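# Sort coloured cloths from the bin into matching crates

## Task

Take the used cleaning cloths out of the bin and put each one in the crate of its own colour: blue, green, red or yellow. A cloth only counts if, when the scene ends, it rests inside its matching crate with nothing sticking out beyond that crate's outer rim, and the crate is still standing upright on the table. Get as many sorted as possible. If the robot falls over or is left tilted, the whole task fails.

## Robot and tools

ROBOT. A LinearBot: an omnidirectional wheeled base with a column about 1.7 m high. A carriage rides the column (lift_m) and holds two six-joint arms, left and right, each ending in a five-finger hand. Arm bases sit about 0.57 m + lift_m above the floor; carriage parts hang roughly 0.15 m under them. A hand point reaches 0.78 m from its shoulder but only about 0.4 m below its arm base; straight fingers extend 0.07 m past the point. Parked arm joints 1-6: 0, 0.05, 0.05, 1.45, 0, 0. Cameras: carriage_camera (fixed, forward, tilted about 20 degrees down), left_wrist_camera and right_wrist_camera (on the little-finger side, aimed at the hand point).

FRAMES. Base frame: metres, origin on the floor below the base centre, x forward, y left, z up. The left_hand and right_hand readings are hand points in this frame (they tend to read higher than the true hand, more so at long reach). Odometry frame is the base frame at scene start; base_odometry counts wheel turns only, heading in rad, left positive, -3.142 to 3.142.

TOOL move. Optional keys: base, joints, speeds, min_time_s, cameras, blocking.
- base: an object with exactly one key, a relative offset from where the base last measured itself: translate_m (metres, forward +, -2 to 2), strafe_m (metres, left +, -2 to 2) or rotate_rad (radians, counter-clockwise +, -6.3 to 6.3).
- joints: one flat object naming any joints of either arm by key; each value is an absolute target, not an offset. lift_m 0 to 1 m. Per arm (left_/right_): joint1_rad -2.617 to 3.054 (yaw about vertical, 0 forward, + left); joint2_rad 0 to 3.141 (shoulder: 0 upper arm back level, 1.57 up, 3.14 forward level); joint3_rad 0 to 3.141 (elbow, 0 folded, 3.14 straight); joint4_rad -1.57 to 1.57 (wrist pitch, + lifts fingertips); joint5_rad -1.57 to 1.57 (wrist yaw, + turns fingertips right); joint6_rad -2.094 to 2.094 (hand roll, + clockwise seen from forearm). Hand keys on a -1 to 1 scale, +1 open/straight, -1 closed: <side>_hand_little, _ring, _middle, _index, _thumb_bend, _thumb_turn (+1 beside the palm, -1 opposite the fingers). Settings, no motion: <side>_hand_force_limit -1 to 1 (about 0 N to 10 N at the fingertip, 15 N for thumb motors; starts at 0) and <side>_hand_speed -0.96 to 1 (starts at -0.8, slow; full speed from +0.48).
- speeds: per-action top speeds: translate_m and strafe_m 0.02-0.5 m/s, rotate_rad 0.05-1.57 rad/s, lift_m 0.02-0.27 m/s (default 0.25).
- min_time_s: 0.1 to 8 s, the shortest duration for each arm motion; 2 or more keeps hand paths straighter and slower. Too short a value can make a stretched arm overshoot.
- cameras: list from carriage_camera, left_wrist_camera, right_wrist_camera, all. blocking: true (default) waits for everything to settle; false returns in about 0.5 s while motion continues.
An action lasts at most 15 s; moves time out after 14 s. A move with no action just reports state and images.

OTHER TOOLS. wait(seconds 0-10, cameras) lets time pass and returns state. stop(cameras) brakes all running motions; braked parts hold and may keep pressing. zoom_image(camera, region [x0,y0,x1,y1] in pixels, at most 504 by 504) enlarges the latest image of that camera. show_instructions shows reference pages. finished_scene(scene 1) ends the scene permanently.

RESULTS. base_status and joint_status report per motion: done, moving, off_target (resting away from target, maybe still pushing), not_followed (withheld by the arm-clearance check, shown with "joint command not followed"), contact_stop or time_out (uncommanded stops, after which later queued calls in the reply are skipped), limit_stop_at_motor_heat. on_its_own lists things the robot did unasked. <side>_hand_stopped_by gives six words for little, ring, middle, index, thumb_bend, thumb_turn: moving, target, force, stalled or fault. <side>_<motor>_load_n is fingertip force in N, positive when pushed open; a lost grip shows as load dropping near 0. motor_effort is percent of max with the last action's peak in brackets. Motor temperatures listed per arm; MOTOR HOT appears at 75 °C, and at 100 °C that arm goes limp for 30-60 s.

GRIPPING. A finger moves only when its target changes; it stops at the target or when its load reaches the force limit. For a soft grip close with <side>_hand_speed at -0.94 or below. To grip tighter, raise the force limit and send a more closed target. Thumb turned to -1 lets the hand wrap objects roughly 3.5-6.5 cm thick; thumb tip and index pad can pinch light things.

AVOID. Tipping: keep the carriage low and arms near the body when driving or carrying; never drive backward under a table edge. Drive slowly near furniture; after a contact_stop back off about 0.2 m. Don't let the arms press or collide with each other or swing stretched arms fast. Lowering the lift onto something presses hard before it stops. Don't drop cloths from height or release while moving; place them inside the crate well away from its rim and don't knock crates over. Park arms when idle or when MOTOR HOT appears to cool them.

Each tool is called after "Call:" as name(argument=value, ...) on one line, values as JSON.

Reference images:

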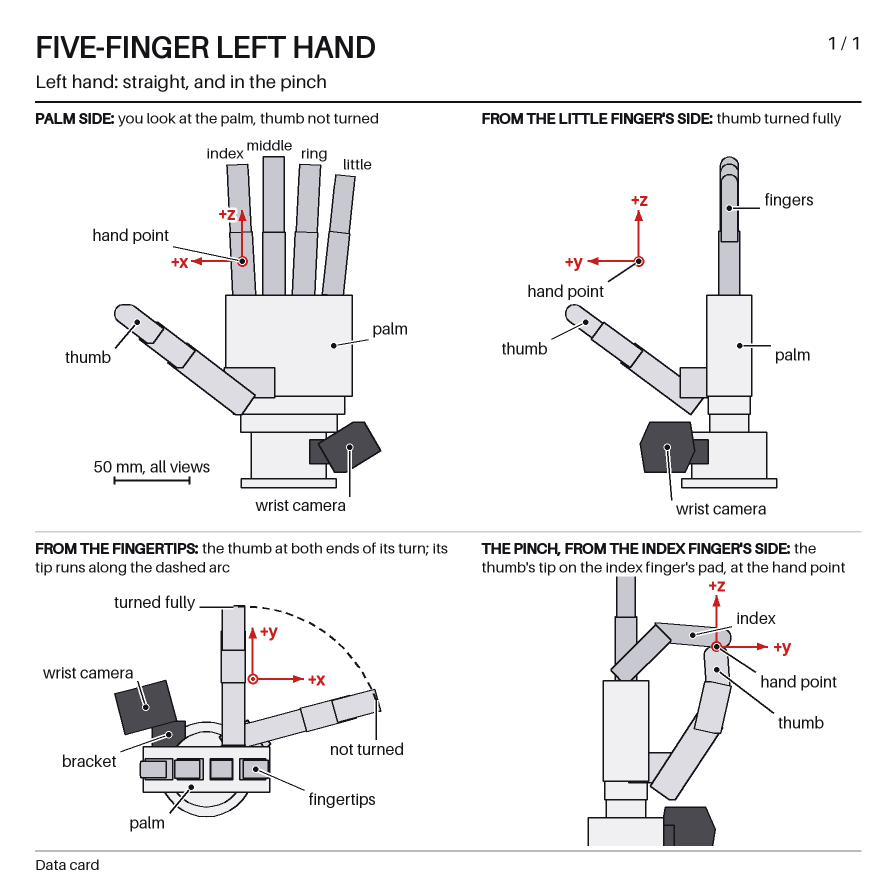

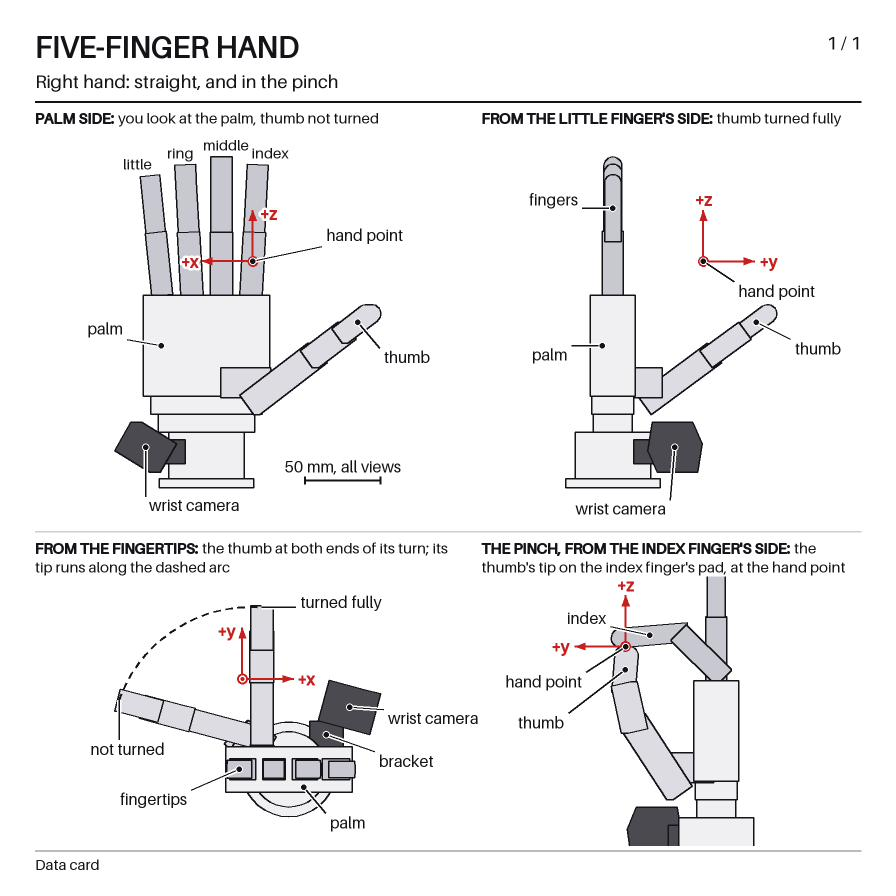

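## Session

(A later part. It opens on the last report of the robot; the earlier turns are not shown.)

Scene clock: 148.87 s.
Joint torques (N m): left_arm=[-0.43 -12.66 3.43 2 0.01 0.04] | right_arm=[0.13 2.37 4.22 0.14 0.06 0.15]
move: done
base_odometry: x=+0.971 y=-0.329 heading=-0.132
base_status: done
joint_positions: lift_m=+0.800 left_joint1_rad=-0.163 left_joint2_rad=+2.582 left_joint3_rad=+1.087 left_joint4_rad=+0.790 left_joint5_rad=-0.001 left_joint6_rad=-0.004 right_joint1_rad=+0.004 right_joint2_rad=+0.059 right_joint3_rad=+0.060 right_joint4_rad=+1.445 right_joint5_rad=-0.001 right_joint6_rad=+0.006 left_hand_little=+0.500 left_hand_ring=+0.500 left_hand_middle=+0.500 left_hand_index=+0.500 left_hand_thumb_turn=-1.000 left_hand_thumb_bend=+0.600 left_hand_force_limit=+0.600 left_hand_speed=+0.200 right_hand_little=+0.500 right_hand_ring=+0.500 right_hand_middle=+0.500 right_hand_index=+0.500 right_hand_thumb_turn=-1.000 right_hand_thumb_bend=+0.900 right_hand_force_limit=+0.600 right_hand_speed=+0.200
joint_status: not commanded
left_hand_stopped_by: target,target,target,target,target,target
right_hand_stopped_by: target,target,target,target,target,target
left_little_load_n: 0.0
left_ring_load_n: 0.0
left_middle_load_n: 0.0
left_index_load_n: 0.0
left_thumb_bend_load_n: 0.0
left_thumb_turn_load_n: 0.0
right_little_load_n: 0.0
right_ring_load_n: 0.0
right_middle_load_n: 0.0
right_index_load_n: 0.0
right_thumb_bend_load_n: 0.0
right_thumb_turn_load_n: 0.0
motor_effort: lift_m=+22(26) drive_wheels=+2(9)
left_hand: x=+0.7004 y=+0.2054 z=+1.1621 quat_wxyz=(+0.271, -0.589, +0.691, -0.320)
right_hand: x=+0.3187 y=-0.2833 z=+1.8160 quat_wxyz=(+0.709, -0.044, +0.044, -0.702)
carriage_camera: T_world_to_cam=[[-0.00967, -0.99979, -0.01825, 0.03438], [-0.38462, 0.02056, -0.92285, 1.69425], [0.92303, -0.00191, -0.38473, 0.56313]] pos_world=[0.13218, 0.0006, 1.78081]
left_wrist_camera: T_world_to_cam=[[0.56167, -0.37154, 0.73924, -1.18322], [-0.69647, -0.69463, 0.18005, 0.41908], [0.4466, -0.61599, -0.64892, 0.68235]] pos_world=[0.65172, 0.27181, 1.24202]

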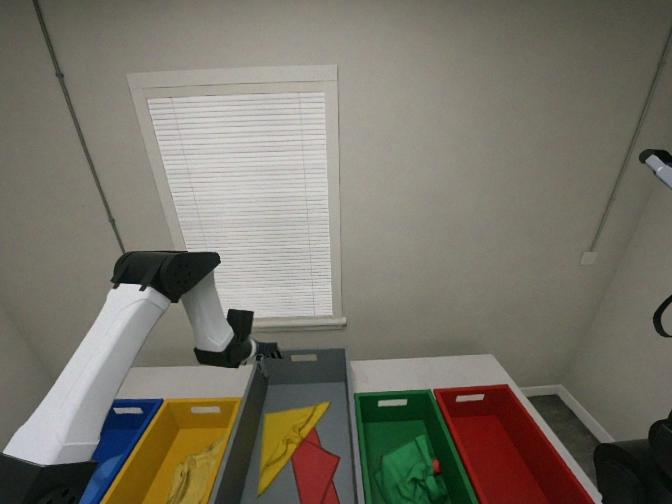

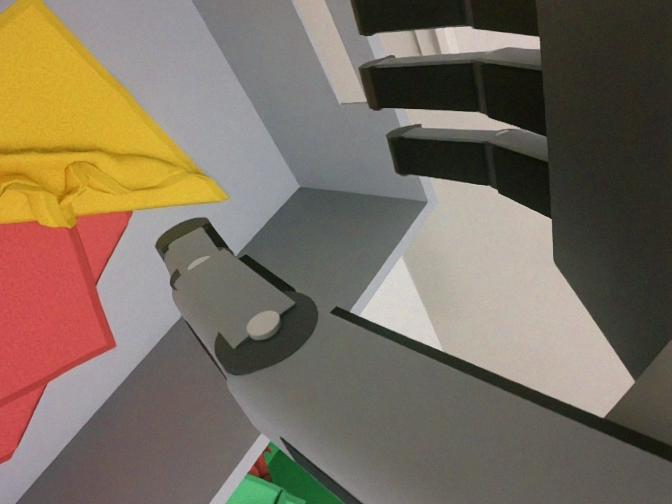

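Call:
move(joints={"lift_m": 0.48}, cameras=["left_wrist_camera"])

Call:
move(joints={"lift_m": 0.4}, speeds={"lift_m": 0.08})

Call:
move(joints={"left_hand_index": -0.35, "left_hand_middle": -0.35, "left_hand_ring": -0.35, "left_hand_little": -0.35, "left_hand_thumb_bend": 0.15, "left_hand_speed": -0.5, "left_hand_force_limit": 0.6}, cameras=["left_wrist_camera"])

Call:
move(joints={"lift_m": 0.52}, speeds={"lift_m": 0.1}, cameras=["carriage_camera", "left_wrist_camera"])

Scene clock: 151.60 s.
Joint torques (N m): left_arm=[-0.43 -12.67 3.37 2 0.01 0.04] | right_arm=[0.14 2.47 4.33 0.14 0.07 0.15]
move: done
base_odometry: x=+0.971 y=-0.329 heading=-0.132
base_status: not commanded
joint_positions: lift_m=+0.480 left_joint1_rad=-0.163 left_joint2_rad=+2.582 left_joint3_rad=+1.087 left_joint4_rad=+0.788 left_joint5_rad=-0.001 left_joint6_rad=-0.004 right_joint1_rad=+0.004 right_joint2_rad=+0.059 right_joint3_rad=+0.060 right_joint4_rad=+1.445 right_joint5_rad=-0.001 right_joint6_rad=+0.006 left_hand_little=+0.500 left_hand_ring=+0.500 left_hand_middle=+0.500 left_hand_index=+0.500 left_hand_thumb_turn=-1.000 left_hand_thumb_bend=+0.600 left_hand_force_limit=+0.600 left_hand_speed=+0.200 right_hand_little=+0.500 right_hand_ring=+0.500 right_hand_middle=+0.500 right_hand_index=+0.500 right_hand_thumb_turn=-1.000 right_hand_thumb_bend=+0.900 right_hand_force_limit=+0.600 right_hand_speed=+0.200
joint_status: all done
left_hand_stopped_by: target,target,target,target,target,target
right_hand_stopped_by: target,target,target,target,target,target
left_little_load_n: 0.0
left_ring_load_n: 0.0
left_middle_load_n: 0.0
left_index_load_n: 0.0
left_thumb_bend_load_n: 0.0
left_thumb_turn_load_n: 0.0
right_little_load_n: 0.0
right_ring_load_n: 0.0
right_middle_load_n: 0.0
right_index_load_n: 0.0
right_thumb_bend_load_n: 0.0
right_thumb_turn_load_n: 0.0
motor_effort: lift_m=+19(21) drive_wheels=+2(3)
left_hand: x=+0.6998 y=+0.2055 z=+0.8422 quat_wxyz=(+0.270, -0.589, +0.691, -0.319)
right_hand: x=+0.3186 y=-0.2833 z=+1.4966 quat_wxyz=(+0.709, -0.044, +0.044, -0.702)
left_wrist_camera: T_world_to_cam=[[0.56358, -0.37187, 0.73762, -0.94632], [-0.69605, -0.69464, 0.18162, 0.47465], [0.44484, -0.61579, -0.65033, 0.47744]] pos_world=[0.65133, 0.27181, 0.92231]

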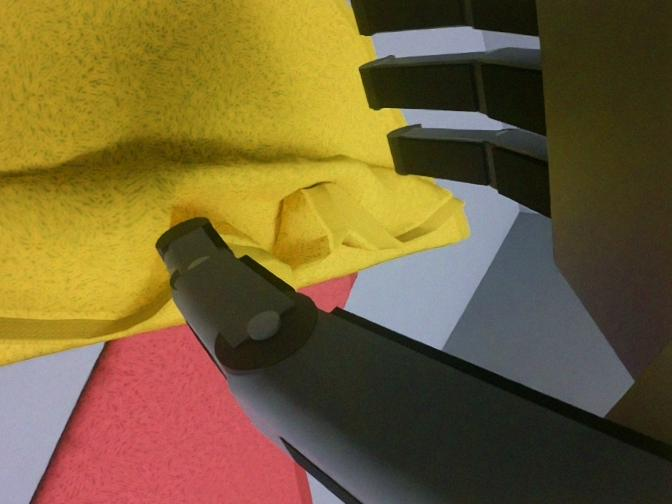

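Scene clock: 152.97 s.
Joint torques (N m): left_arm=[-0.44 -11.81 3.54 1.38 -0.07 0.04] | right_arm=[0.13 2.37 4.3 0.18 0.06 0.14]
move: done
base_odometry: x=+0.971 y=-0.329 heading=-0.132
base_status: not commanded
joint_positions: lift_m=+0.401 left_joint1_rad=-0.163 left_joint2_rad=+2.573 left_joint3_rad=+1.087 left_joint4_rad=+0.858 left_joint5_rad=+0.007 left_joint6_rad=-0.004 right_joint1_rad=+0.004 right_joint2_rad=+0.059 right_joint3_rad=+0.059 right_joint4_rad=+1.446 right_joint5_rad=-0.001 right_joint6_rad=+0.006 left_hand_little=+0.500 left_hand_ring=+0.500 left_hand_middle=+0.500 left_hand_index=+0.500 left_hand_thumb_turn=-1.000 left_hand_thumb_bend=+0.600 left_hand_force_limit=+0.600 left_hand_speed=+0.200 right_hand_little=+0.500 right_hand_ring=+0.500 right_hand_middle=+0.500 right_hand_index=+0.500 right_hand_thumb_turn=-1.000 right_hand_thumb_bend=+0.900 right_hand_force_limit=+0.600 right_hand_speed=+0.200
joint_status: all done
left_hand_stopped_by: target,target,target,target,target,target
right_hand_stopped_by: target,target,target,target,target,target
left_little_load_n: 0.0
left_ring_load_n: 0.0
left_middle_load_n: 0.0
left_index_load_n: 0.0
left_thumb_bend_load_n: 1.0
left_thumb_turn_load_n: -1.0
right_little_load_n: 0.0
right_ring_load_n: -0.5
right_middle_load_n: 0.0
right_index_load_n: 0.0
right_thumb_bend_load_n: 0.0
right_thumb_turn_load_n: 0.0
motor_effort: lift_m=+15(18) drive_wheels=+1(4)
left_hand: x=+0.7171 y=+0.2010 z=+0.7795 quat_wxyz=(+0.291, -0.577, +0.679, -0.349)
right_hand: x=+0.3188 y=-0.2833 z=+1.4166 quat_wxyz=(+0.709, -0.044, +0.044, -0.702)
pictures: none

Scene clock: 154.07 s.
Joint torques (N m): left_arm=[-0.43 -11.88 3.18 1.29 -0.07 0.04] | right_arm=[0.13 2.35 4.33 0.16 0.06 0.14]
move: off_target
base_odometry: x=+0.971 y=-0.329 heading=-0.132
base_status: not commanded
joint_positions: lift_m=+0.401 left_joint1_rad=-0.163 left_joint2_rad=+2.573 left_joint3_rad=+1.091 left_joint4_rad=+0.866 left_joint5_rad=+0.007 left_joint6_rad=-0.004 right_joint1_rad=+0.004 right_joint2_rad=+0.059 right_joint3_rad=+0.059 right_joint4_rad=+1.446 right_joint5_rad=-0.001 right_joint6_rad=+0.006 left_hand_little=-0.350 left_hand_ring=-0.344 left_hand_middle=-0.213 left_hand_index=-0.183 left_hand_thumb_turn=-1.000 left_hand_thumb_bend=+0.255 left_hand_force_limit=+0.600 left_hand_speed=-0.500 right_hand_little=+0.500 right_hand_ring=+0.500 right_hand_middle=+0.500 right_hand_index=+0.500 right_hand_thumb_turn=-1.000 right_hand_thumb_bend=+0.900 right_hand_force_limit=+0.600 right_hand_speed=+0.200
joint_status: left_hand_middle off_target (ended at -0.213, target -0.350); left_hand_index off_target (ended at -0.183, target -0.350); left_hand_thumb_bend off_target (ended at +0.255, target +0.150); the others done
left_hand_stopped_by: target,force,force,force,force,target
right_hand_stopped_by: target,target,target,target,target,target
left_little_load_n: 0.0
left_ring_load_n: 7.5
left_middle_load_n: 9.5
left_index_load_n: 8.5
left_thumb_bend_load_n: 15.0
left_thumb_turn_load_n: -1.0
right_little_load_n: 0.0
right_ring_load_n: 0.0
right_middle_load_n: 0.0
right_index_load_n: 0.0
right_thumb_bend_load_n: 0.0
right_thumb_turn_load_n: 0.0
motor_effort: lift_m=+16(19) drive_wheels=+2(4)
left_hand: x=+0.7206 y=+0.2005 z=+0.7820 quat_wxyz=(+0.294, -0.575, +0.677, -0.353)
right_hand: x=+0.3188 y=-0.2833 z=+1.4166 quat_wxyz=(+0.709, -0.044, +0.044, -0.702)
left_wrist_camera: T_world_to_cam=[[0.49253, -0.3597, 0.79248, -0.90963], [-0.71434, -0.68723, 0.13204, 0.54711], [0.49712, -0.63113, -0.59543, 0.34837]] pos_world=[0.66566, 0.26867, 0.85606]

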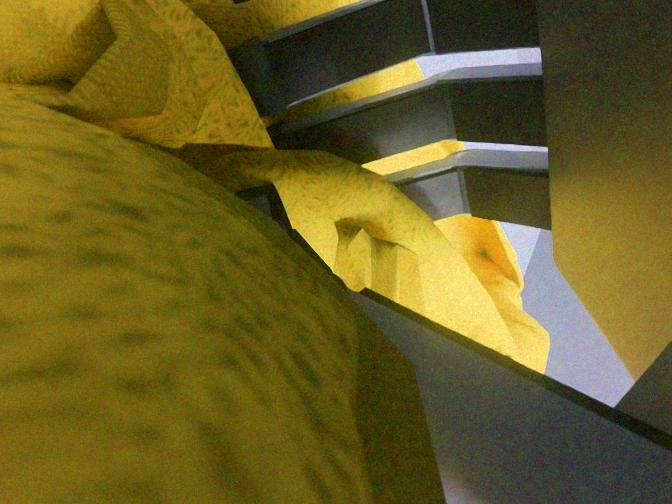

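Scene clock: 155.77 s.
Joint torques (N m): left_arm=[-0.47 -11.77 3.22 2.02 -0.07 0.04] | right_arm=[0.16 2.41 4.42 0.05 0.06 0.14]
move: done
base_odometry: x=+0.971 y=-0.329 heading=-0.132
base_status: not commanded
joint_positions: lift_m=+0.520 left_joint1_rad=-0.163 left_joint2_rad=+2.573 left_joint3_rad=+1.089 left_joint4_rad=+0.790 left_joint5_rad=+0.007 left_joint6_rad=-0.004 right_joint1_rad=+0.004 right_joint2_rad=+0.059 right_joint3_rad=+0.059 right_joint4_rad=+1.446 right_joint5_rad=-0.001 right_joint6_rad=+0.006 left_hand_little=-0.350 left_hand_ring=-0.345 left_hand_middle=-0.213 left_hand_index=-0.183 left_hand_thumb_turn=-1.000 left_hand_thumb_bend=+0.255 left_hand_force_limit=+0.600 left_hand_speed=-0.500 right_hand_little=+0.500 right_hand_ring=+0.500 right_hand_middle=+0.500 right_hand_index=+0.500 right_hand_thumb_turn=-1.000 right_hand_thumb_bend=+0.900 right_hand_force_limit=+0.600 right_hand_speed=+0.200
joint_status: all done
left_hand_stopped_by: target,force,force,force,force,target
right_hand_stopped_by: target,target,target,target,target,target
left_little_load_n: 0.0
left_ring_load_n: 2.0
left_middle_load_n: 11.5
left_index_load_n: 5.5
left_thumb_bend_load_n: 13.5
left_thumb_turn_load_n: -1.0
right_little_load_n: 0.0
right_ring_load_n: 0.0
right_middle_load_n: -0.5
right_index_load_n: 0.0
right_thumb_bend_load_n: 0.0
right_thumb_turn_load_n: 0.0
motor_effort: lift_m=+23(30) drive_wheels=+1(4)
left_hand: x=+0.7040 y=+0.2032 z=+0.8874 quat_wxyz=(+0.272, -0.586, +0.690, -0.326)
right_hand: x=+0.3188 y=-0.2833 z=+1.5358 quat_wxyz=(+0.709, -0.044, +0.044, -0.702)
carriage_camera: T_world_to_cam=[[-0.00967, -0.99979, -0.01825, 0.02927], [-0.38462, 0.02056, -0.92285, 1.43594], [0.92303, -0.00191, -0.38473, 0.45545]] pos_world=[0.13218, 0.0006, 1.50091]
left_wrist_camera: T_world_to_cam=[[0.55148, -0.36937, 0.74796, -0.98406], [-0.70248, -0.68919, 0.1776, 0.47479], [0.44989, -0.62336, -0.63955, 0.49196]] pos_world=[0.65489, 0.27041, 0.96635]

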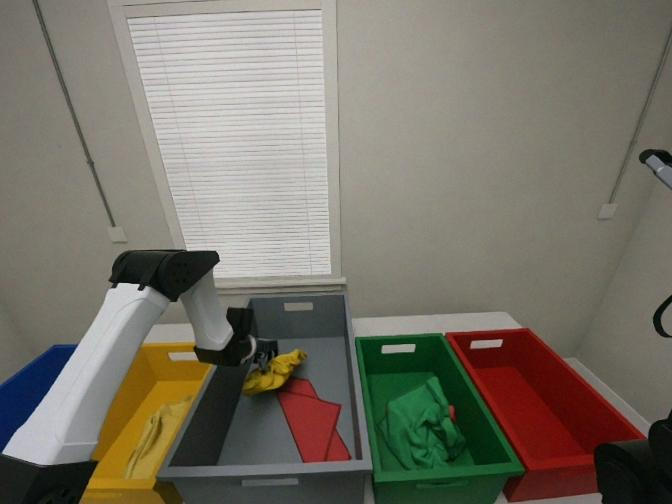

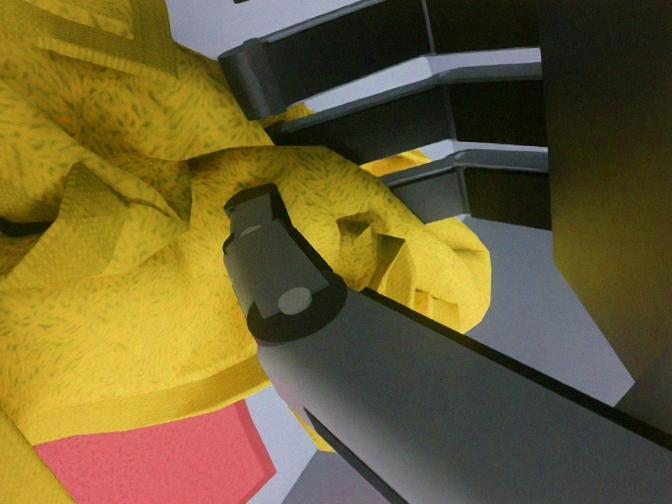

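Call:
move(base={"translate_m": -0.11}, joints={"lift_m": 0.94}, speeds={"lift_m": 0.25, "translate_m": 0.05}, cameras=["carriage_camera"])

Call:
move(base={"strafe_m": 0.32}, speeds={"strafe_m": 0.3}, cameras=["carriage_camera"])

Scene clock: 159.80 s.
Joint torques (N m): left_arm=[-0.4 -12.52 3.15 2.03 -0.07 0.04] | right_arm=[0.12 2.5 4.34 0.12 0.06 0.15]
Motor temperatures (°C): left_arm=[28 50 46 53 28 29] | right_arm=[30 39 43 42 27 28]
move: done
base_odometry: x=+0.862 y=-0.314 heading=-0.131
base_status: done
joint_positions: lift_m=+0.940 left_joint1_rad=-0.163 left_joint2_rad=+2.581 left_joint3_rad=+1.089 left_joint4_rad=+0.787 left_joint5_rad=+0.006 left_joint6_rad=-0.004 right_joint1_rad=+0.004 right_joint2_rad=+0.059 right_joint3_rad=+0.059 right_joint4_rad=+1.448 right_joint5_rad=-0.001 right_joint6_rad=+0.006 left_hand_little=-0.350 left_hand_ring=-0.345 left_hand_middle=-0.213 left_hand_index=-0.183 left_hand_thumb_turn=-1.000 left_hand_thumb_bend=+0.255 left_hand_force_limit=+0.600 left_hand_speed=-0.500 right_hand_little=+0.500 right_hand_ring=+0.500 right_hand_middle=+0.500 right_hand_index=+0.500 right_hand_thumb_turn=-1.000 right_hand_thumb_bend=+0.900 right_hand_force_limit=+0.600 right_hand_speed=+0.200
joint_status: all done
left_hand_stopped_by: target,force,force,force,force,target
right_hand_stopped_by: target,target,target,target,target,target
left_little_load_n: 0.0
left_ring_load_n: 2.5
left_middle_load_n: 11.5
left_index_load_n: 5.5
left_thumb_bend_load_n: 13.0
left_thumb_turn_load_n: -1.0
right_little_load_n: 0.0
right_ring_load_n: 0.0
right_middle_load_n: 0.0
right_index_load_n: 0.0
right_thumb_bend_load_n: 0.0
right_thumb_turn_load_n: 0.0
motor_effort: lift_m=+22(29) drive_wheels=+1(10)
left_hand: x=+0.7007 y=+0.2038 z=+1.3029 quat_wxyz=(+0.268, -0.588, +0.692, -0.322)
right_hand: x=+0.3183 y=-0.2833 z=+1.9559 quat_wxyz=(+0.709, -0.044, +0.043, -0.702)
carriage_camera: T_world_to_cam=[[-0.00967, -0.99979, -0.01825, 0.03693], [-0.38462, 0.02056, -0.92285, 1.82344], [0.92303, -0.00191, -0.38473, 0.617]] pos_world=[0.13218, 0.0006, 1.92081]

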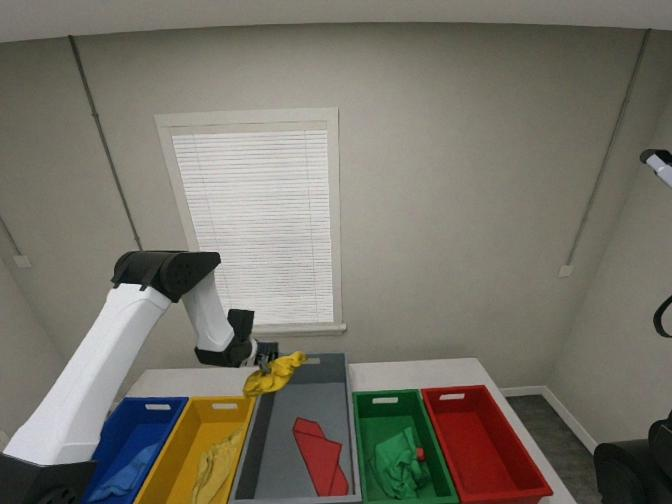

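Scene clock: 162.37 s.
Joint torques (N m): left_arm=[-0.68 -12.55 3.21 2.05 0.01 0.04] | right_arm=[0.13 2.41 4.34 0.12 0.07 0.14]
move: done
base_odometry: x=+0.904 y=+0.003 heading=-0.132
base_status: done
joint_positions: lift_m=+0.940 left_joint1_rad=-0.161 left_joint2_rad=+2.581 left_joint3_rad=+1.089 left_joint4_rad=+0.786 left_joint5_rad=+0.000 left_joint6_rad=-0.004 right_joint1_rad=+0.003 right_joint2_rad=+0.059 right_joint3_rad=+0.059 right_joint4_rad=+1.448 right_joint5_rad=-0.001 right_joint6_rad=+0.006 left_hand_little=-0.350 left_hand_ring=-0.345 left_hand_middle=-0.213 left_hand_index=-0.183 left_hand_thumb_turn=-1.000 left_hand_thumb_bend=+0.255 left_hand_force_limit=+0.600 left_hand_speed=-0.500 right_hand_little=+0.500 right_hand_ring=+0.500 right_hand_middle=+0.500 right_hand_index=+0.500 right_hand_thumb_turn=-1.000 right_hand_thumb_bend=+0.900 right_hand_force_limit=+0.600 right_hand_speed=+0.200
joint_status: not commanded
left_hand_stopped_by: target,force,force,force,force,target
right_hand_stopped_by: target,target,target,target,target,target
left_little_load_n: 0.0
left_ring_load_n: 2.0
left_middle_load_n: 11.5
left_index_load_n: 5.5
left_thumb_bend_load_n: 13.0
left_thumb_turn_load_n: -1.0
right_little_load_n: 0.0
right_ring_load_n: 0.0
right_middle_load_n: 0.0
right_index_load_n: 0.0
right_thumb_bend_load_n: 0.5
right_thumb_turn_load_n: 0.5
motor_effort: lift_m=+22(25) drive_wheels=-3(9)
left_hand: x=+0.7011 y=+0.2062 z=+1.3026 quat_wxyz=(+0.271, -0.590, +0.690, -0.320)
right_hand: x=+0.3184 y=-0.2834 z=+1.9559 quat_wxyz=(+0.709, -0.044, +0.043, -0.703)
carriage_camera: T_world_to_cam=[[-0.00967, -0.99979, -0.01825, 0.03693], [-0.38462, 0.02056, -0.92285, 1.82344], [0.92303, -0.00191, -0.38473, 0.617]] pos_world=[0.13218, 0.0006, 1.92081]

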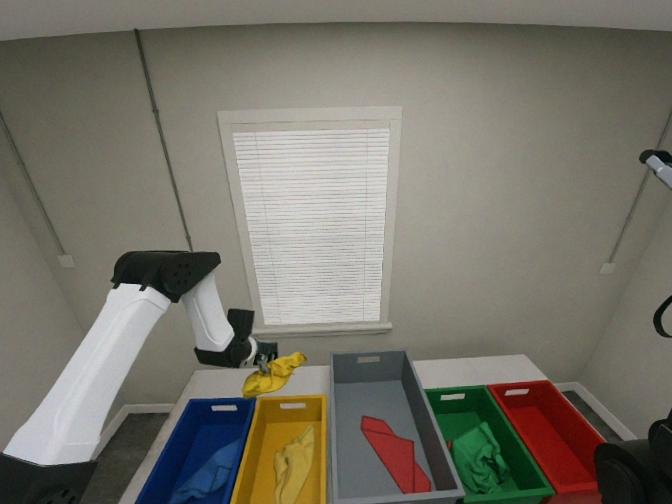

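Call:
move(joints={"lift_m": 0.52}, cameras=["carriage_camera"])

Call:
move(joints={"left_hand_index": 0.5, "left_hand_middle": 0.5, "left_hand_ring": 0.5, "left_hand_little": 0.5, "left_hand_thumb_bend": 0.7, "left_hand_speed": 0.2})

Call:
move(joints={"lift_m": 0.8}, cameras=["carriage_camera", "left_wrist_camera"])

Call:
zoom_image(camera="carriage_camera", region=[180, 340, 580, 504])

Scene clock: 165.80 s.
Joint torques (N m): left_arm=[-0.66 -12.59 3.26 2.06 0 0.04] | right_arm=[0.2 2.48 4.25 0.12 0.07 0.14]
move: done
base_odometry: x=+0.904 y=+0.003 heading=-0.132
base_status: not commanded
joint_positions: lift_m=+0.520 left_joint1_rad=-0.161 left_joint2_rad=+2.582 left_joint3_rad=+1.088 left_joint4_rad=+0.781 left_joint5_rad=+0.000 left_joint6_rad=-0.004 right_joint1_rad=+0.003 right_joint2_rad=+0.058 right_joint3_rad=+0.059 right_joint4_rad=+1.447 right_joint5_rad=-0.001 right_joint6_rad=+0.006 left_hand_little=-0.350 left_hand_ring=-0.345 left_hand_middle=-0.213 left_hand_index=-0.183 left_hand_thumb_turn=-1.000 left_hand_thumb_bend=+0.255 left_hand_force_limit=+0.600 left_hand_speed=-0.500 right_hand_little=+0.500 right_hand_ring=+0.500 right_hand_middle=+0.500 right_hand_index=+0.500 right_hand_thumb_turn=-1.000 right_hand_thumb_bend=+0.900 right_hand_force_limit=+0.600 right_hand_speed=+0.200
joint_status: all done
left_hand_stopped_by: target,force,force,force,force,target
right_hand_stopped_by: target,target,target,target,target,target
left_little_load_n: 0.0
left_ring_load_n: 2.0
left_middle_load_n: 11.5
left_index_load_n: 5.5
left_thumb_bend_load_n: 13.0
left_thumb_turn_load_n: -1.0
right_little_load_n: 0.0
right_ring_load_n: 0.0
right_middle_load_n: 0.0
right_index_load_n: 0.0
right_thumb_bend_load_n: 0.0
right_thumb_turn_load_n: 0.0
motor_effort: lift_m=+16(20) drive_wheels=-2(4)
left_hand: x=+0.6995 y=+0.2065 z=+0.8819 quat_wxyz=(+0.269, -0.591, +0.691, -0.317)
right_hand: x=+0.3185 y=-0.2834 z=+1.5364 quat_wxyz=(+0.709, -0.044, +0.043, -0.703)
carriage_camera: T_world_to_cam=[[-0.00967, -0.99979, -0.01825, 0.02928], [-0.38462, 0.02056, -0.92285, 1.43631], [0.92303, -0.00191, -0.38473, 0.4556]] pos_world=[0.13218, 0.0006, 1.50131]

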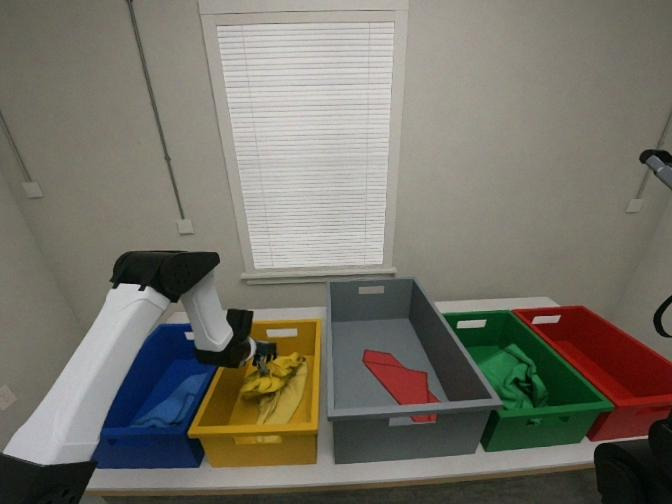

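Scene clock: 166.53 s.
Joint torques (N m): left_arm=[-0.65 -12.53 3.21 2.08 0 0.04] | right_arm=[0.23 2.45 4.36 0.13 0.06 0.14]
move: done
base_odometry: x=+0.904 y=+0.003 heading=-0.132
base_status: not commanded
joint_positions: lift_m=+0.520 left_joint1_rad=-0.161 left_joint2_rad=+2.582 left_joint3_rad=+1.088 left_joint4_rad=+0.783 left_joint5_rad=+0.000 left_joint6_rad=-0.004 right_joint1_rad=+0.003 right_joint2_rad=+0.058 right_joint3_rad=+0.059 right_joint4_rad=+1.447 right_joint5_rad=-0.001 right_joint6_rad=+0.006 left_hand_little=+0.500 left_hand_ring=+0.500 left_hand_middle=+0.500 left_hand_index=+0.500 left_hand_thumb_turn=-1.000 left_hand_thumb_bend=+0.700 left_hand_force_limit=+0.600 left_hand_speed=+0.200 right_hand_little=+0.500 right_hand_ring=+0.500 right_hand_middle=+0.500 right_hand_index=+0.500 right_hand_thumb_turn=-1.000 right_hand_thumb_bend=+0.900 right_hand_force_limit=+0.600 right_hand_speed=+0.200
joint_status: all done
left_hand_stopped_by: target,target,target,target,target,target
right_hand_stopped_by: target,target,target,target,target,target
left_little_load_n: 0.0
left_ring_load_n: 0.0
left_middle_load_n: 0.0
left_index_load_n: 0.0
left_thumb_bend_load_n: 0.0
left_thumb_turn_load_n: 0.0
right_little_load_n: 0.0
right_ring_load_n: 0.0
right_middle_load_n: 0.0
right_index_load_n: 0.0
right_thumb_bend_load_n: 0.0
right_thumb_turn_load_n: 0.0
motor_effort: lift_m=+16(20) drive_wheels=-3(4)
left_hand: x=+0.6998 y=+0.2064 z=+0.8822 quat_wxyz=(+0.270, -0.590, +0.691, -0.318)
right_hand: x=+0.3185 y=-0.2834 z=+1.5364 quat_wxyz=(+0.709, -0.044, +0.043, -0.703)
pictures: none

Scene clock: 168.20 s.
Joint torques (N m): left_arm=[-0.69 -12.71 3.36 2 0 0.04] | right_arm=[0.23 2.32 4.22 0.12 0.05 0.14]
move: done
base_odometry: x=+0.904 y=+0.003 heading=-0.132
base_status: not commanded
joint_positions: lift_m=+0.800 left_joint1_rad=-0.161 left_joint2_rad=+2.583 left_joint3_rad=+1.087 left_joint4_rad=+0.791 left_joint5_rad=+0.000 left_joint6_rad=-0.004 right_joint1_rad=+0.003 right_joint2_rad=+0.058 right_joint3_rad=+0.059 right_joint4_rad=+1.446 right_joint5_rad=-0.001 right_joint6_rad=+0.006 left_hand_little=+0.500 left_hand_ring=+0.500 left_hand_middle=+0.500 left_hand_index=+0.500 left_hand_thumb_turn=-1.000 left_hand_thumb_bend=+0.700 left_hand_force_limit=+0.600 left_hand_speed=+0.200 right_hand_little=+0.500 right_hand_ring=+0.500 right_hand_middle=+0.500 right_hand_index=+0.500 right_hand_thumb_turn=-1.000 right_hand_thumb_bend=+0.900 right_hand_force_limit=+0.600 right_hand_speed=+0.200
joint_status: all done
left_hand_stopped_by: target,target,target,target,target,target
right_hand_stopped_by: target,target,target,target,target,target
left_little_load_n: -0.5
left_ring_load_n: 0.0
left_middle_load_n: 0.0
left_index_load_n: 0.0
left_thumb_bend_load_n: 0.0
left_thumb_turn_load_n: 0.0
right_little_load_n: 0.0
right_ring_load_n: 0.0
right_middle_load_n: 0.0
right_index_load_n: 0.0
right_thumb_bend_load_n: 0.5
right_thumb_turn_load_n: 0.0
motor_effort: lift_m=+24(28) drive_wheels=-3(4)
left_hand: x=+0.7010 y=+0.2062 z=+1.1623 quat_wxyz=(+0.271, -0.589, +0.690, -0.320)
right_hand: x=+0.3184 y=-0.2834 z=+1.8158 quat_wxyz=(+0.709, -0.044, +0.043, -0.703)
carriage_camera: T_world_to_cam=[[-0.00967, -0.99979, -0.01825, 0.03438], [-0.38462, 0.02056, -0.92285, 1.69425], [0.92303, -0.00191, -0.38473, 0.56313]] pos_world=[0.13218, 0.0006, 1.78081]
left_wrist_camera: T_world_to_cam=[[0.56146, -0.37006, 0.74015, -1.1846], [-0.69567, -0.69544, 0.18002, 0.41964], [0.44811, -0.61597, -0.6479, 0.68048]] pos_world=[0.65211, 0.27262, 1.24212]

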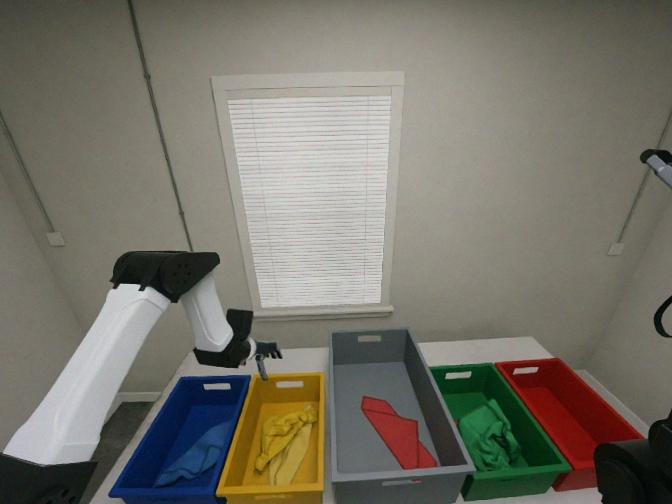

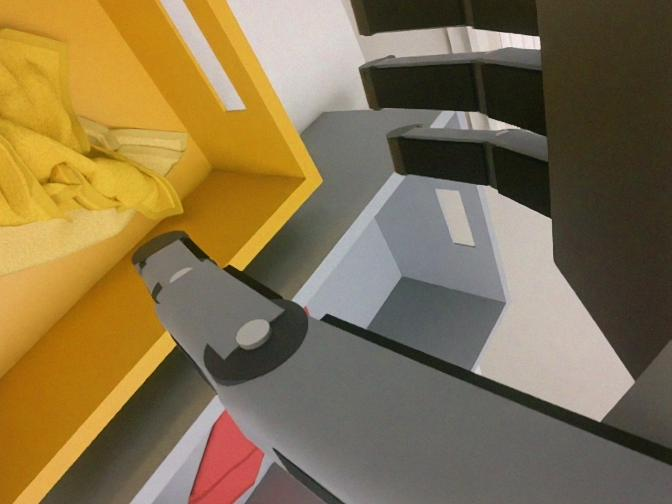

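Scaled by 1.260 from the camera's image (finer frame: 960x720).

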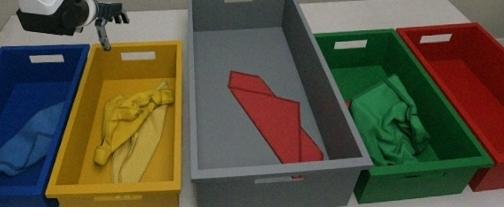

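Call:
move(base={"translate_m": 0.03}, joints={"left_joint1_rad": 0, "left_joint2_rad": 0.05, "left_joint3_rad": 0.05, "left_joint4_rad": 1.45, "left_joint5_rad": 0, "left_joint6_rad": 0, "right_joint1_rad": 0.165, "right_joint2_rad": 2.58, "right_joint3_rad": 1.087, "right_joint4_rad": 0.8, "right_joint5_rad": 0, "right_joint6_rad": 0, "right_hand_thumb_bend": 0.6, "right_hand_index": 0.5, "right_hand_middle": 0.5, "right_hand_ring": 0.5, "right_hand_little": 0.5}, speeds={"translate_m": 0.1}, min_time_s=3, cameras=["carriage_camera", "right_wrist_camera"])

Scene clock: 172.43 s.
Joint torques (N m): left_arm=[0.64 3.12 4.52 -0.02 0 0.04] | right_arm=[0.99 -7.5 4.86 1.9 0.09 0.14]
move: done
base_odometry: x=+0.934 y=-0.001 heading=-0.131
base_status: done
joint_positions: lift_m=+0.800 left_joint1_rad=-0.010 left_joint2_rad=+0.059 left_joint3_rad=+0.056 left_joint4_rad=+1.440 left_joint5_rad=+0.000 left_joint6_rad=-0.004 right_joint1_rad=+0.158 right_joint2_rad=+2.553 right_joint3_rad=+1.068 right_joint4_rad=+0.812 right_joint5_rad=-0.001 right_joint6_rad=+0.006 left_hand_little=+0.500 left_hand_ring=+0.500 left_hand_middle=+0.500 left_hand_index=+0.500 left_hand_thumb_turn=-1.000 left_hand_thumb_bend=+0.700 left_hand_force_limit=+0.600 left_hand_speed=+0.200 right_hand_little=+0.500 right_hand_ring=+0.500 right_hand_middle=+0.500 right_hand_index=+0.500 right_hand_thumb_turn=-1.000 right_hand_thumb_bend=+0.600 right_hand_force_limit=+0.600 right_hand_speed=+0.200
joint_status: all done
left_hand_stopped_by: target,target,target,target,target,target
right_hand_stopped_by: target,target,target,target,target,target
left_little_load_n: 0.0
left_ring_load_n: 0.0
left_middle_load_n: 0.0
left_index_load_n: 0.0
left_thumb_bend_load_n: 0.0
left_thumb_turn_load_n: 0.0
right_little_load_n: 0.0
right_ring_load_n: 0.0
right_middle_load_n: 0.0
right_index_load_n: 0.0
right_thumb_bend_load_n: 0.0
right_thumb_turn_load_n: 0.0
motor_effort: lift_m=+24(26) drive_wheels=+3(9)
left_hand: x=+0.3213 y=+0.2831 z=+1.8142 quat_wxyz=(+0.701, -0.047, +0.047, -0.710)
right_hand: x=+0.7064 y=-0.2065 z=+1.1751 quat_wxyz=(+0.331, -0.684, +0.587, -0.281)
carriage_camera: T_world_to_cam=[[-0.00967, -0.99979, -0.01825, 0.03438], [-0.38462, 0.02056, -0.92285, 1.69425], [0.92303, -0.00191, -0.38473, 0.56313]] pos_world=[0.13218, 0.0006, 1.78081]
right_wrist_camera: T_world_to_cam=[[-0.56749, -0.3719, -0.7346, 1.18059], [-0.66842, 0.72906, 0.14727, 0.44767], [0.4808, 0.5746, -0.66232, 0.66987]] pos_world=[0.64714, -0.27222, 1.245]

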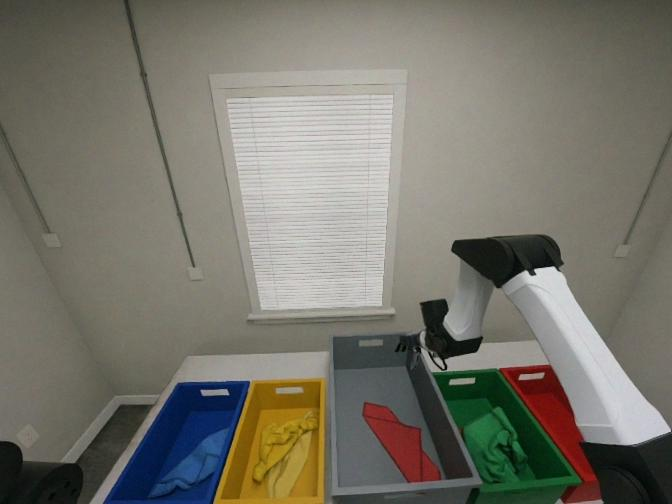

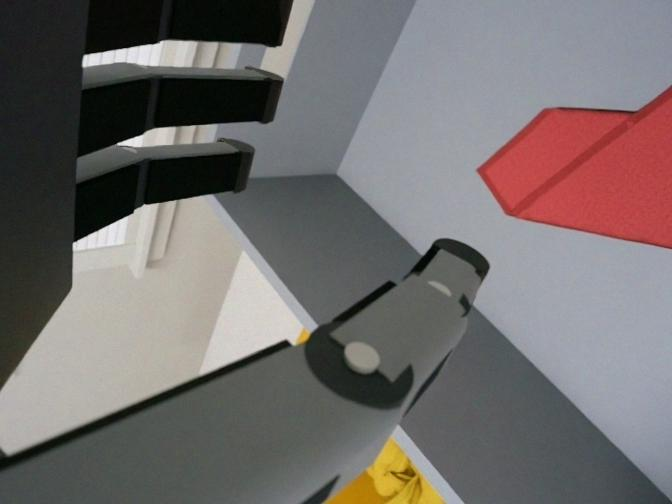

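Call:
move(base={"strafe_m": -0.03}, joints={"lift_m": 0.48}, speeds={"strafe_m": 0.1}, cameras=["right_wrist_camera"])

Call:
move(joints={"lift_m": 0.39}, speeds={"lift_m": 0.08})

Call:
move(joints={"right_hand_index": -0.35, "right_hand_middle": -0.35, "right_hand_ring": -0.35, "right_hand_little": -0.35, "right_hand_thumb_bend": 0.15, "right_hand_speed": -0.5, "right_hand_force_limit": 0.6}, cameras=["right_wrist_camera"])

Call:
move(joints={"lift_m": 0.52}, speeds={"lift_m": 0.1}, cameras=["carriage_camera", "right_wrist_camera"])

Scene clock: 176.90 s.
Joint torques (N m): left_arm=[0.47 3.38 4.96 -0.13 -0.01 0.03] | right_arm=[0.66 -8.31 4.27 2 0.08 0.14]
move: done
base_odometry: x=+0.930 y=-0.030 heading=-0.131
base_status: done
joint_positions: lift_m=+0.480 left_joint1_rad=-0.008 left_joint2_rad=+0.056 left_joint3_rad=+0.050 left_joint4_rad=+1.445 left_joint5_rad=+0.000 left_joint6_rad=-0.004 right_joint1_rad=+0.161 right_joint2_rad=+2.562 right_joint3_rad=+1.075 right_joint4_rad=+0.802 right_joint5_rad=+0.000 right_joint6_rad=+0.006 left_hand_little=+0.500 left_hand_ring=+0.500 left_hand_middle=+0.500 left_hand_index=+0.500 left_hand_thumb_turn=-1.000 left_hand_thumb_bend=+0.700 left_hand_force_limit=+0.600 left_hand_speed=+0.200 right_hand_little=+0.500 right_hand_ring=+0.500 right_hand_middle=+0.500 right_hand_index=+0.500 right_hand_thumb_turn=-1.000 right_hand_thumb_bend=+0.600 right_hand_force_limit=+0.600 right_hand_speed=+0.200
joint_status: all done
left_hand_stopped_by: target,target,target,target,target,target
right_hand_stopped_by: target,target,target,target,target,target
left_little_load_n: 0.0
left_ring_load_n: 0.0
left_middle_load_n: 0.0
left_index_load_n: 0.0
left_thumb_bend_load_n: 0.0
left_thumb_turn_load_n: 0.0
right_little_load_n: 0.0
right_ring_load_n: 0.0
right_middle_load_n: 0.0
right_index_load_n: 0.0
right_thumb_bend_load_n: 0.0
right_thumb_turn_load_n: 0.0
motor_effort: lift_m=+19(19) drive_wheels=+1(8)
left_hand: x=+0.3208 y=+0.2831 z=+1.4935 quat_wxyz=(+0.701, -0.046, +0.047, -0.710)
right_hand: x=+0.7042 y=-0.2053 z=+0.8514 quat_wxyz=(+0.327, -0.687, +0.587, -0.277)
right_wrist_camera: T_world_to_cam=[[-0.57544, -0.37529, -0.72665, 0.94008], [-0.66861, 0.72755, 0.15373, 0.48736], [0.47098, 0.57431, -0.66958, 0.46882]] pos_world=[0.64601, -0.27103, 0.9221]

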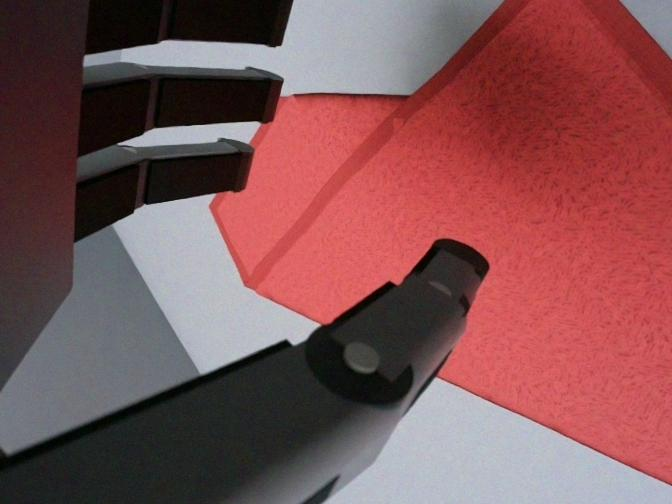

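Scene clock: 178.40 s.
Joint torques (N m): left_arm=[0.49 3.52 4.96 -0.14 0 0.04] | right_arm=[0.53 -7.56 4.08 1.35 0.18 0.13]
move: done
base_odometry: x=+0.930 y=-0.030 heading=-0.131
base_status: not commanded
joint_positions: lift_m=+0.391 left_joint1_rad=-0.008 left_joint2_rad=+0.055 left_joint3_rad=+0.050 left_joint4_rad=+1.449 left_joint5_rad=+0.000 left_joint6_rad=-0.004 right_joint1_rad=+0.161 right_joint2_rad=+2.550 right_joint3_rad=+1.080 right_joint4_rad=+0.880 right_joint5_rad=-0.010 right_joint6_rad=+0.006 left_hand_little=+0.500 left_hand_ring=+0.500 left_hand_middle=+0.500 left_hand_index=+0.500 left_hand_thumb_turn=-1.000 left_hand_thumb_bend=+0.700 left_hand_force_limit=+0.600 left_hand_speed=+0.200 right_hand_little=+0.500 right_hand_ring=+0.500 right_hand_middle=+0.500 right_hand_index=+0.500 right_hand_thumb_turn=-1.000 right_hand_thumb_bend=+0.601 right_hand_force_limit=+0.600 right_hand_speed=+0.200
joint_status: all done
left_hand_stopped_by: target,target,target,target,target,target
right_hand_stopped_by: target,target,target,target,target,target
left_little_load_n: 0.0
left_ring_load_n: 0.0
left_middle_load_n: 0.0
left_index_load_n: 0.0
left_thumb_bend_load_n: 0.0
left_thumb_turn_load_n: 0.0
right_little_load_n: 0.0
right_ring_load_n: 0.0
right_middle_load_n: 0.0
right_index_load_n: 0.0
right_thumb_bend_load_n: 1.5
right_thumb_turn_load_n: -1.5
motor_effort: lift_m=+18(19) drive_wheels=+2(4)
left_hand: x=+0.3196 y=+0.2831 z=+1.4042 quat_wxyz=(+0.701, -0.045, +0.045, -0.710)
right_hand: x=+0.7253 y=-0.1998 z=+0.7829 quat_wxyz=(+0.363, -0.672, +0.572, -0.300)
pictures: none

Scene clock: 179.50 s.
Joint torques (N m): left_arm=[0.47 3.49 5 -0.16 -0.01 0.04] | right_arm=[0.69 -7.43 3.48 1.66 0.16 0.13]
move: off_target
base_odometry: x=+0.930 y=-0.030 heading=-0.131
base_status: not commanded
joint_positions: lift_m=+0.391 left_joint1_rad=-0.008 left_joint2_rad=+0.055 left_joint3_rad=+0.050 left_joint4_rad=+1.450 left_joint5_rad=+0.000 left_joint6_rad=-0.004 right_joint1_rad=+0.161 right_joint2_rad=+2.550 right_joint3_rad=+1.087 right_joint4_rad=+0.843 right_joint5_rad=-0.008 right_joint6_rad=+0.006 left_hand_little=+0.500 left_hand_ring=+0.500 left_hand_middle=+0.500 left_hand_index=+0.500 left_hand_thumb_turn=-1.000 left_hand_thumb_bend=+0.700 left_hand_force_limit=+0.600 left_hand_speed=+0.200 right_hand_little=-0.350 right_hand_ring=-0.350 right_hand_middle=-0.318 right_hand_index=-0.346 right_hand_thumb_turn=-1.000 right_hand_thumb_bend=+0.156 right_hand_force_limit=+0.600 right_hand_speed=-0.500
joint_status: right_hand_middle off_target (ended at -0.318, target -0.350); the others done
left_hand_stopped_by: target,target,target,target,target,target
right_hand_stopped_by: target,target,force,force,target,target
left_little_load_n: 0.0
left_ring_load_n: 0.0
left_middle_load_n: 0.0
left_index_load_n: 0.0
left_thumb_bend_load_n: 0.0
left_thumb_turn_load_n: 0.0
right_little_load_n: 0.0
right_ring_load_n: 0.0
right_middle_load_n: 16.5
right_index_load_n: 9.0
right_thumb_bend_load_n: 9.0
right_thumb_turn_load_n: -1.5
motor_effort: lift_m=+16(19) drive_wheels=+4(4)
left_hand: x=+0.3194 y=+0.2831 z=+1.4042 quat_wxyz=(+0.701, -0.044, +0.045, -0.710)
right_hand: x=+0.7209 y=-0.2009 z=+0.7778 quat_wxyz=(+0.352, -0.677, +0.577, -0.292)
right_wrist_camera: T_world_to_cam=[[-0.5263, -0.3668, -0.76712, 0.89563], [-0.68179, 0.72114, 0.12294, 0.53871], [0.5081, 0.58772, -0.62962, 0.35398]] pos_world=[0.6588, -0.268, 0.8437]

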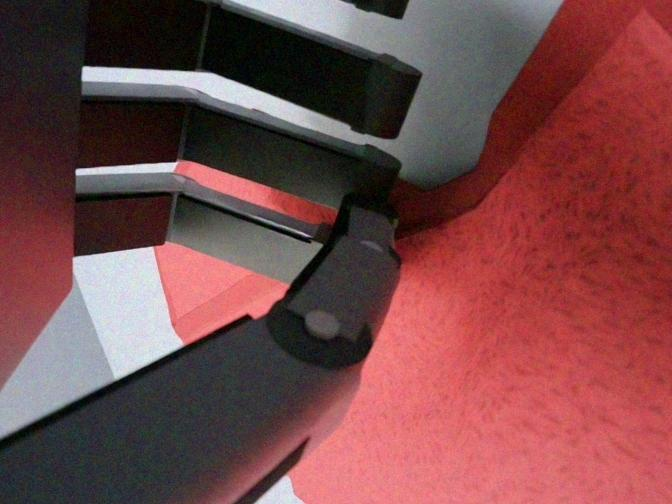

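Scene clock: 181.27 s.
Joint torques (N m): left_arm=[0.47 3.63 5.05 -0.16 -0.01 0.04] | right_arm=[0.76 -7.97 3.43 1.86 0.17 0.13]
move: done
base_odometry: x=+0.930 y=-0.030 heading=-0.131
base_status: not commanded
joint_positions: lift_m=+0.520 left_joint1_rad=-0.008 left_joint2_rad=+0.054 left_joint3_rad=+0.049 left_joint4_rad=+1.451 left_joint5_rad=+0.000 left_joint6_rad=-0.004 right_joint1_rad=+0.161 right_joint2_rad=+2.555 right_joint3_rad=+1.087 right_joint4_rad=+0.815 right_joint5_rad=-0.008 right_joint6_rad=+0.006 left_hand_little=+0.500 left_hand_ring=+0.500 left_hand_middle=+0.500 left_hand_index=+0.500 left_hand_thumb_turn=-1.000 left_hand_thumb_bend=+0.700 left_hand_force_limit=+0.600 left_hand_speed=+0.200 right_hand_little=-0.350 right_hand_ring=-0.350 right_hand_middle=-0.318 right_hand_index=-0.346 right_hand_thumb_turn=-1.000 right_hand_thumb_bend=+0.156 right_hand_force_limit=+0.600 right_hand_speed=-0.500
joint_status: all done
left_hand_stopped_by: target,target,target,target,target,target
right_hand_stopped_by: target,target,force,force,target,target
left_little_load_n: 0.0
left_ring_load_n: 0.0
left_middle_load_n: 0.0
left_index_load_n: 0.0
left_thumb_bend_load_n: 0.0
left_thumb_turn_load_n: 0.0
right_little_load_n: 0.0
right_ring_load_n: 0.0
right_middle_load_n: 16.0
right_index_load_n: 9.0
right_thumb_bend_load_n: 9.0
right_thumb_turn_load_n: -1.5
motor_effort: lift_m=+24(30) drive_wheels=+2(3)
left_hand: x=+0.3190 y=+0.2831 z=+1.5333 quat_wxyz=(+0.701, -0.044, +0.044, -0.710)
right_hand: x=+0.7137 y=-0.2021 z=+0.8995 quat_wxyz=(+0.341, -0.682, +0.582, -0.283)
carriage_camera: T_world_to_cam=[[-0.00967, -0.99979, -0.01825, 0.02927], [-0.38462, 0.02056, -0.92285, 1.43594], [0.92303, -0.00191, -0.38473, 0.45545]] pos_world=[0.13218, 0.0006, 1.50091]
right_wrist_camera: T_world_to_cam=[[-0.5511, -0.37084, -0.74751, 0.98404], [-0.67749, 0.72181, 0.14139, 0.50011], [0.48713, 0.58435, -0.64903, 0.46676]] pos_world=[0.65374, -0.26881, 0.96781]

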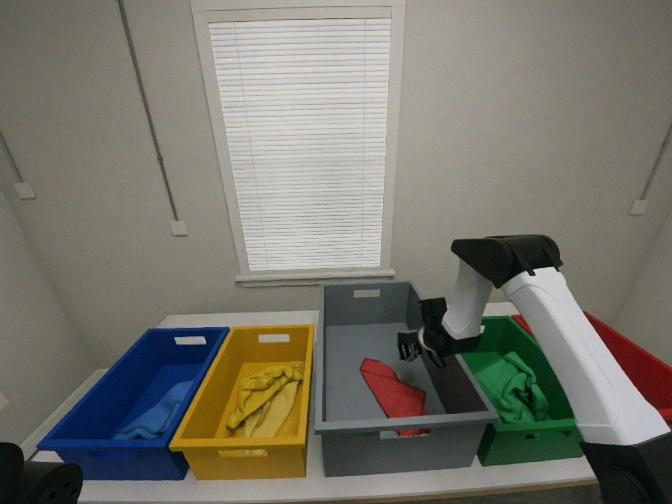

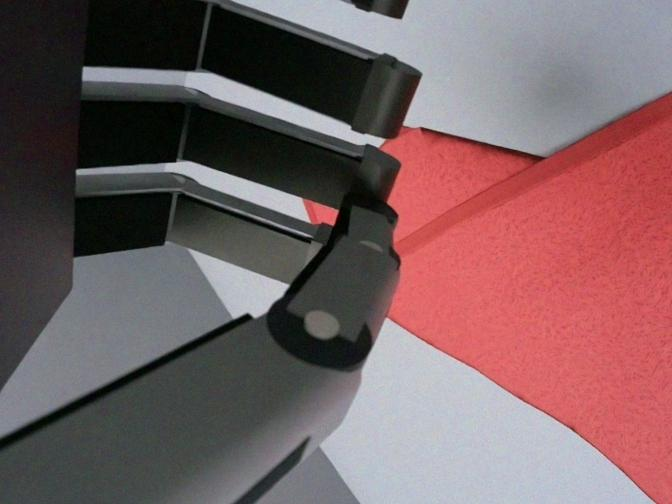

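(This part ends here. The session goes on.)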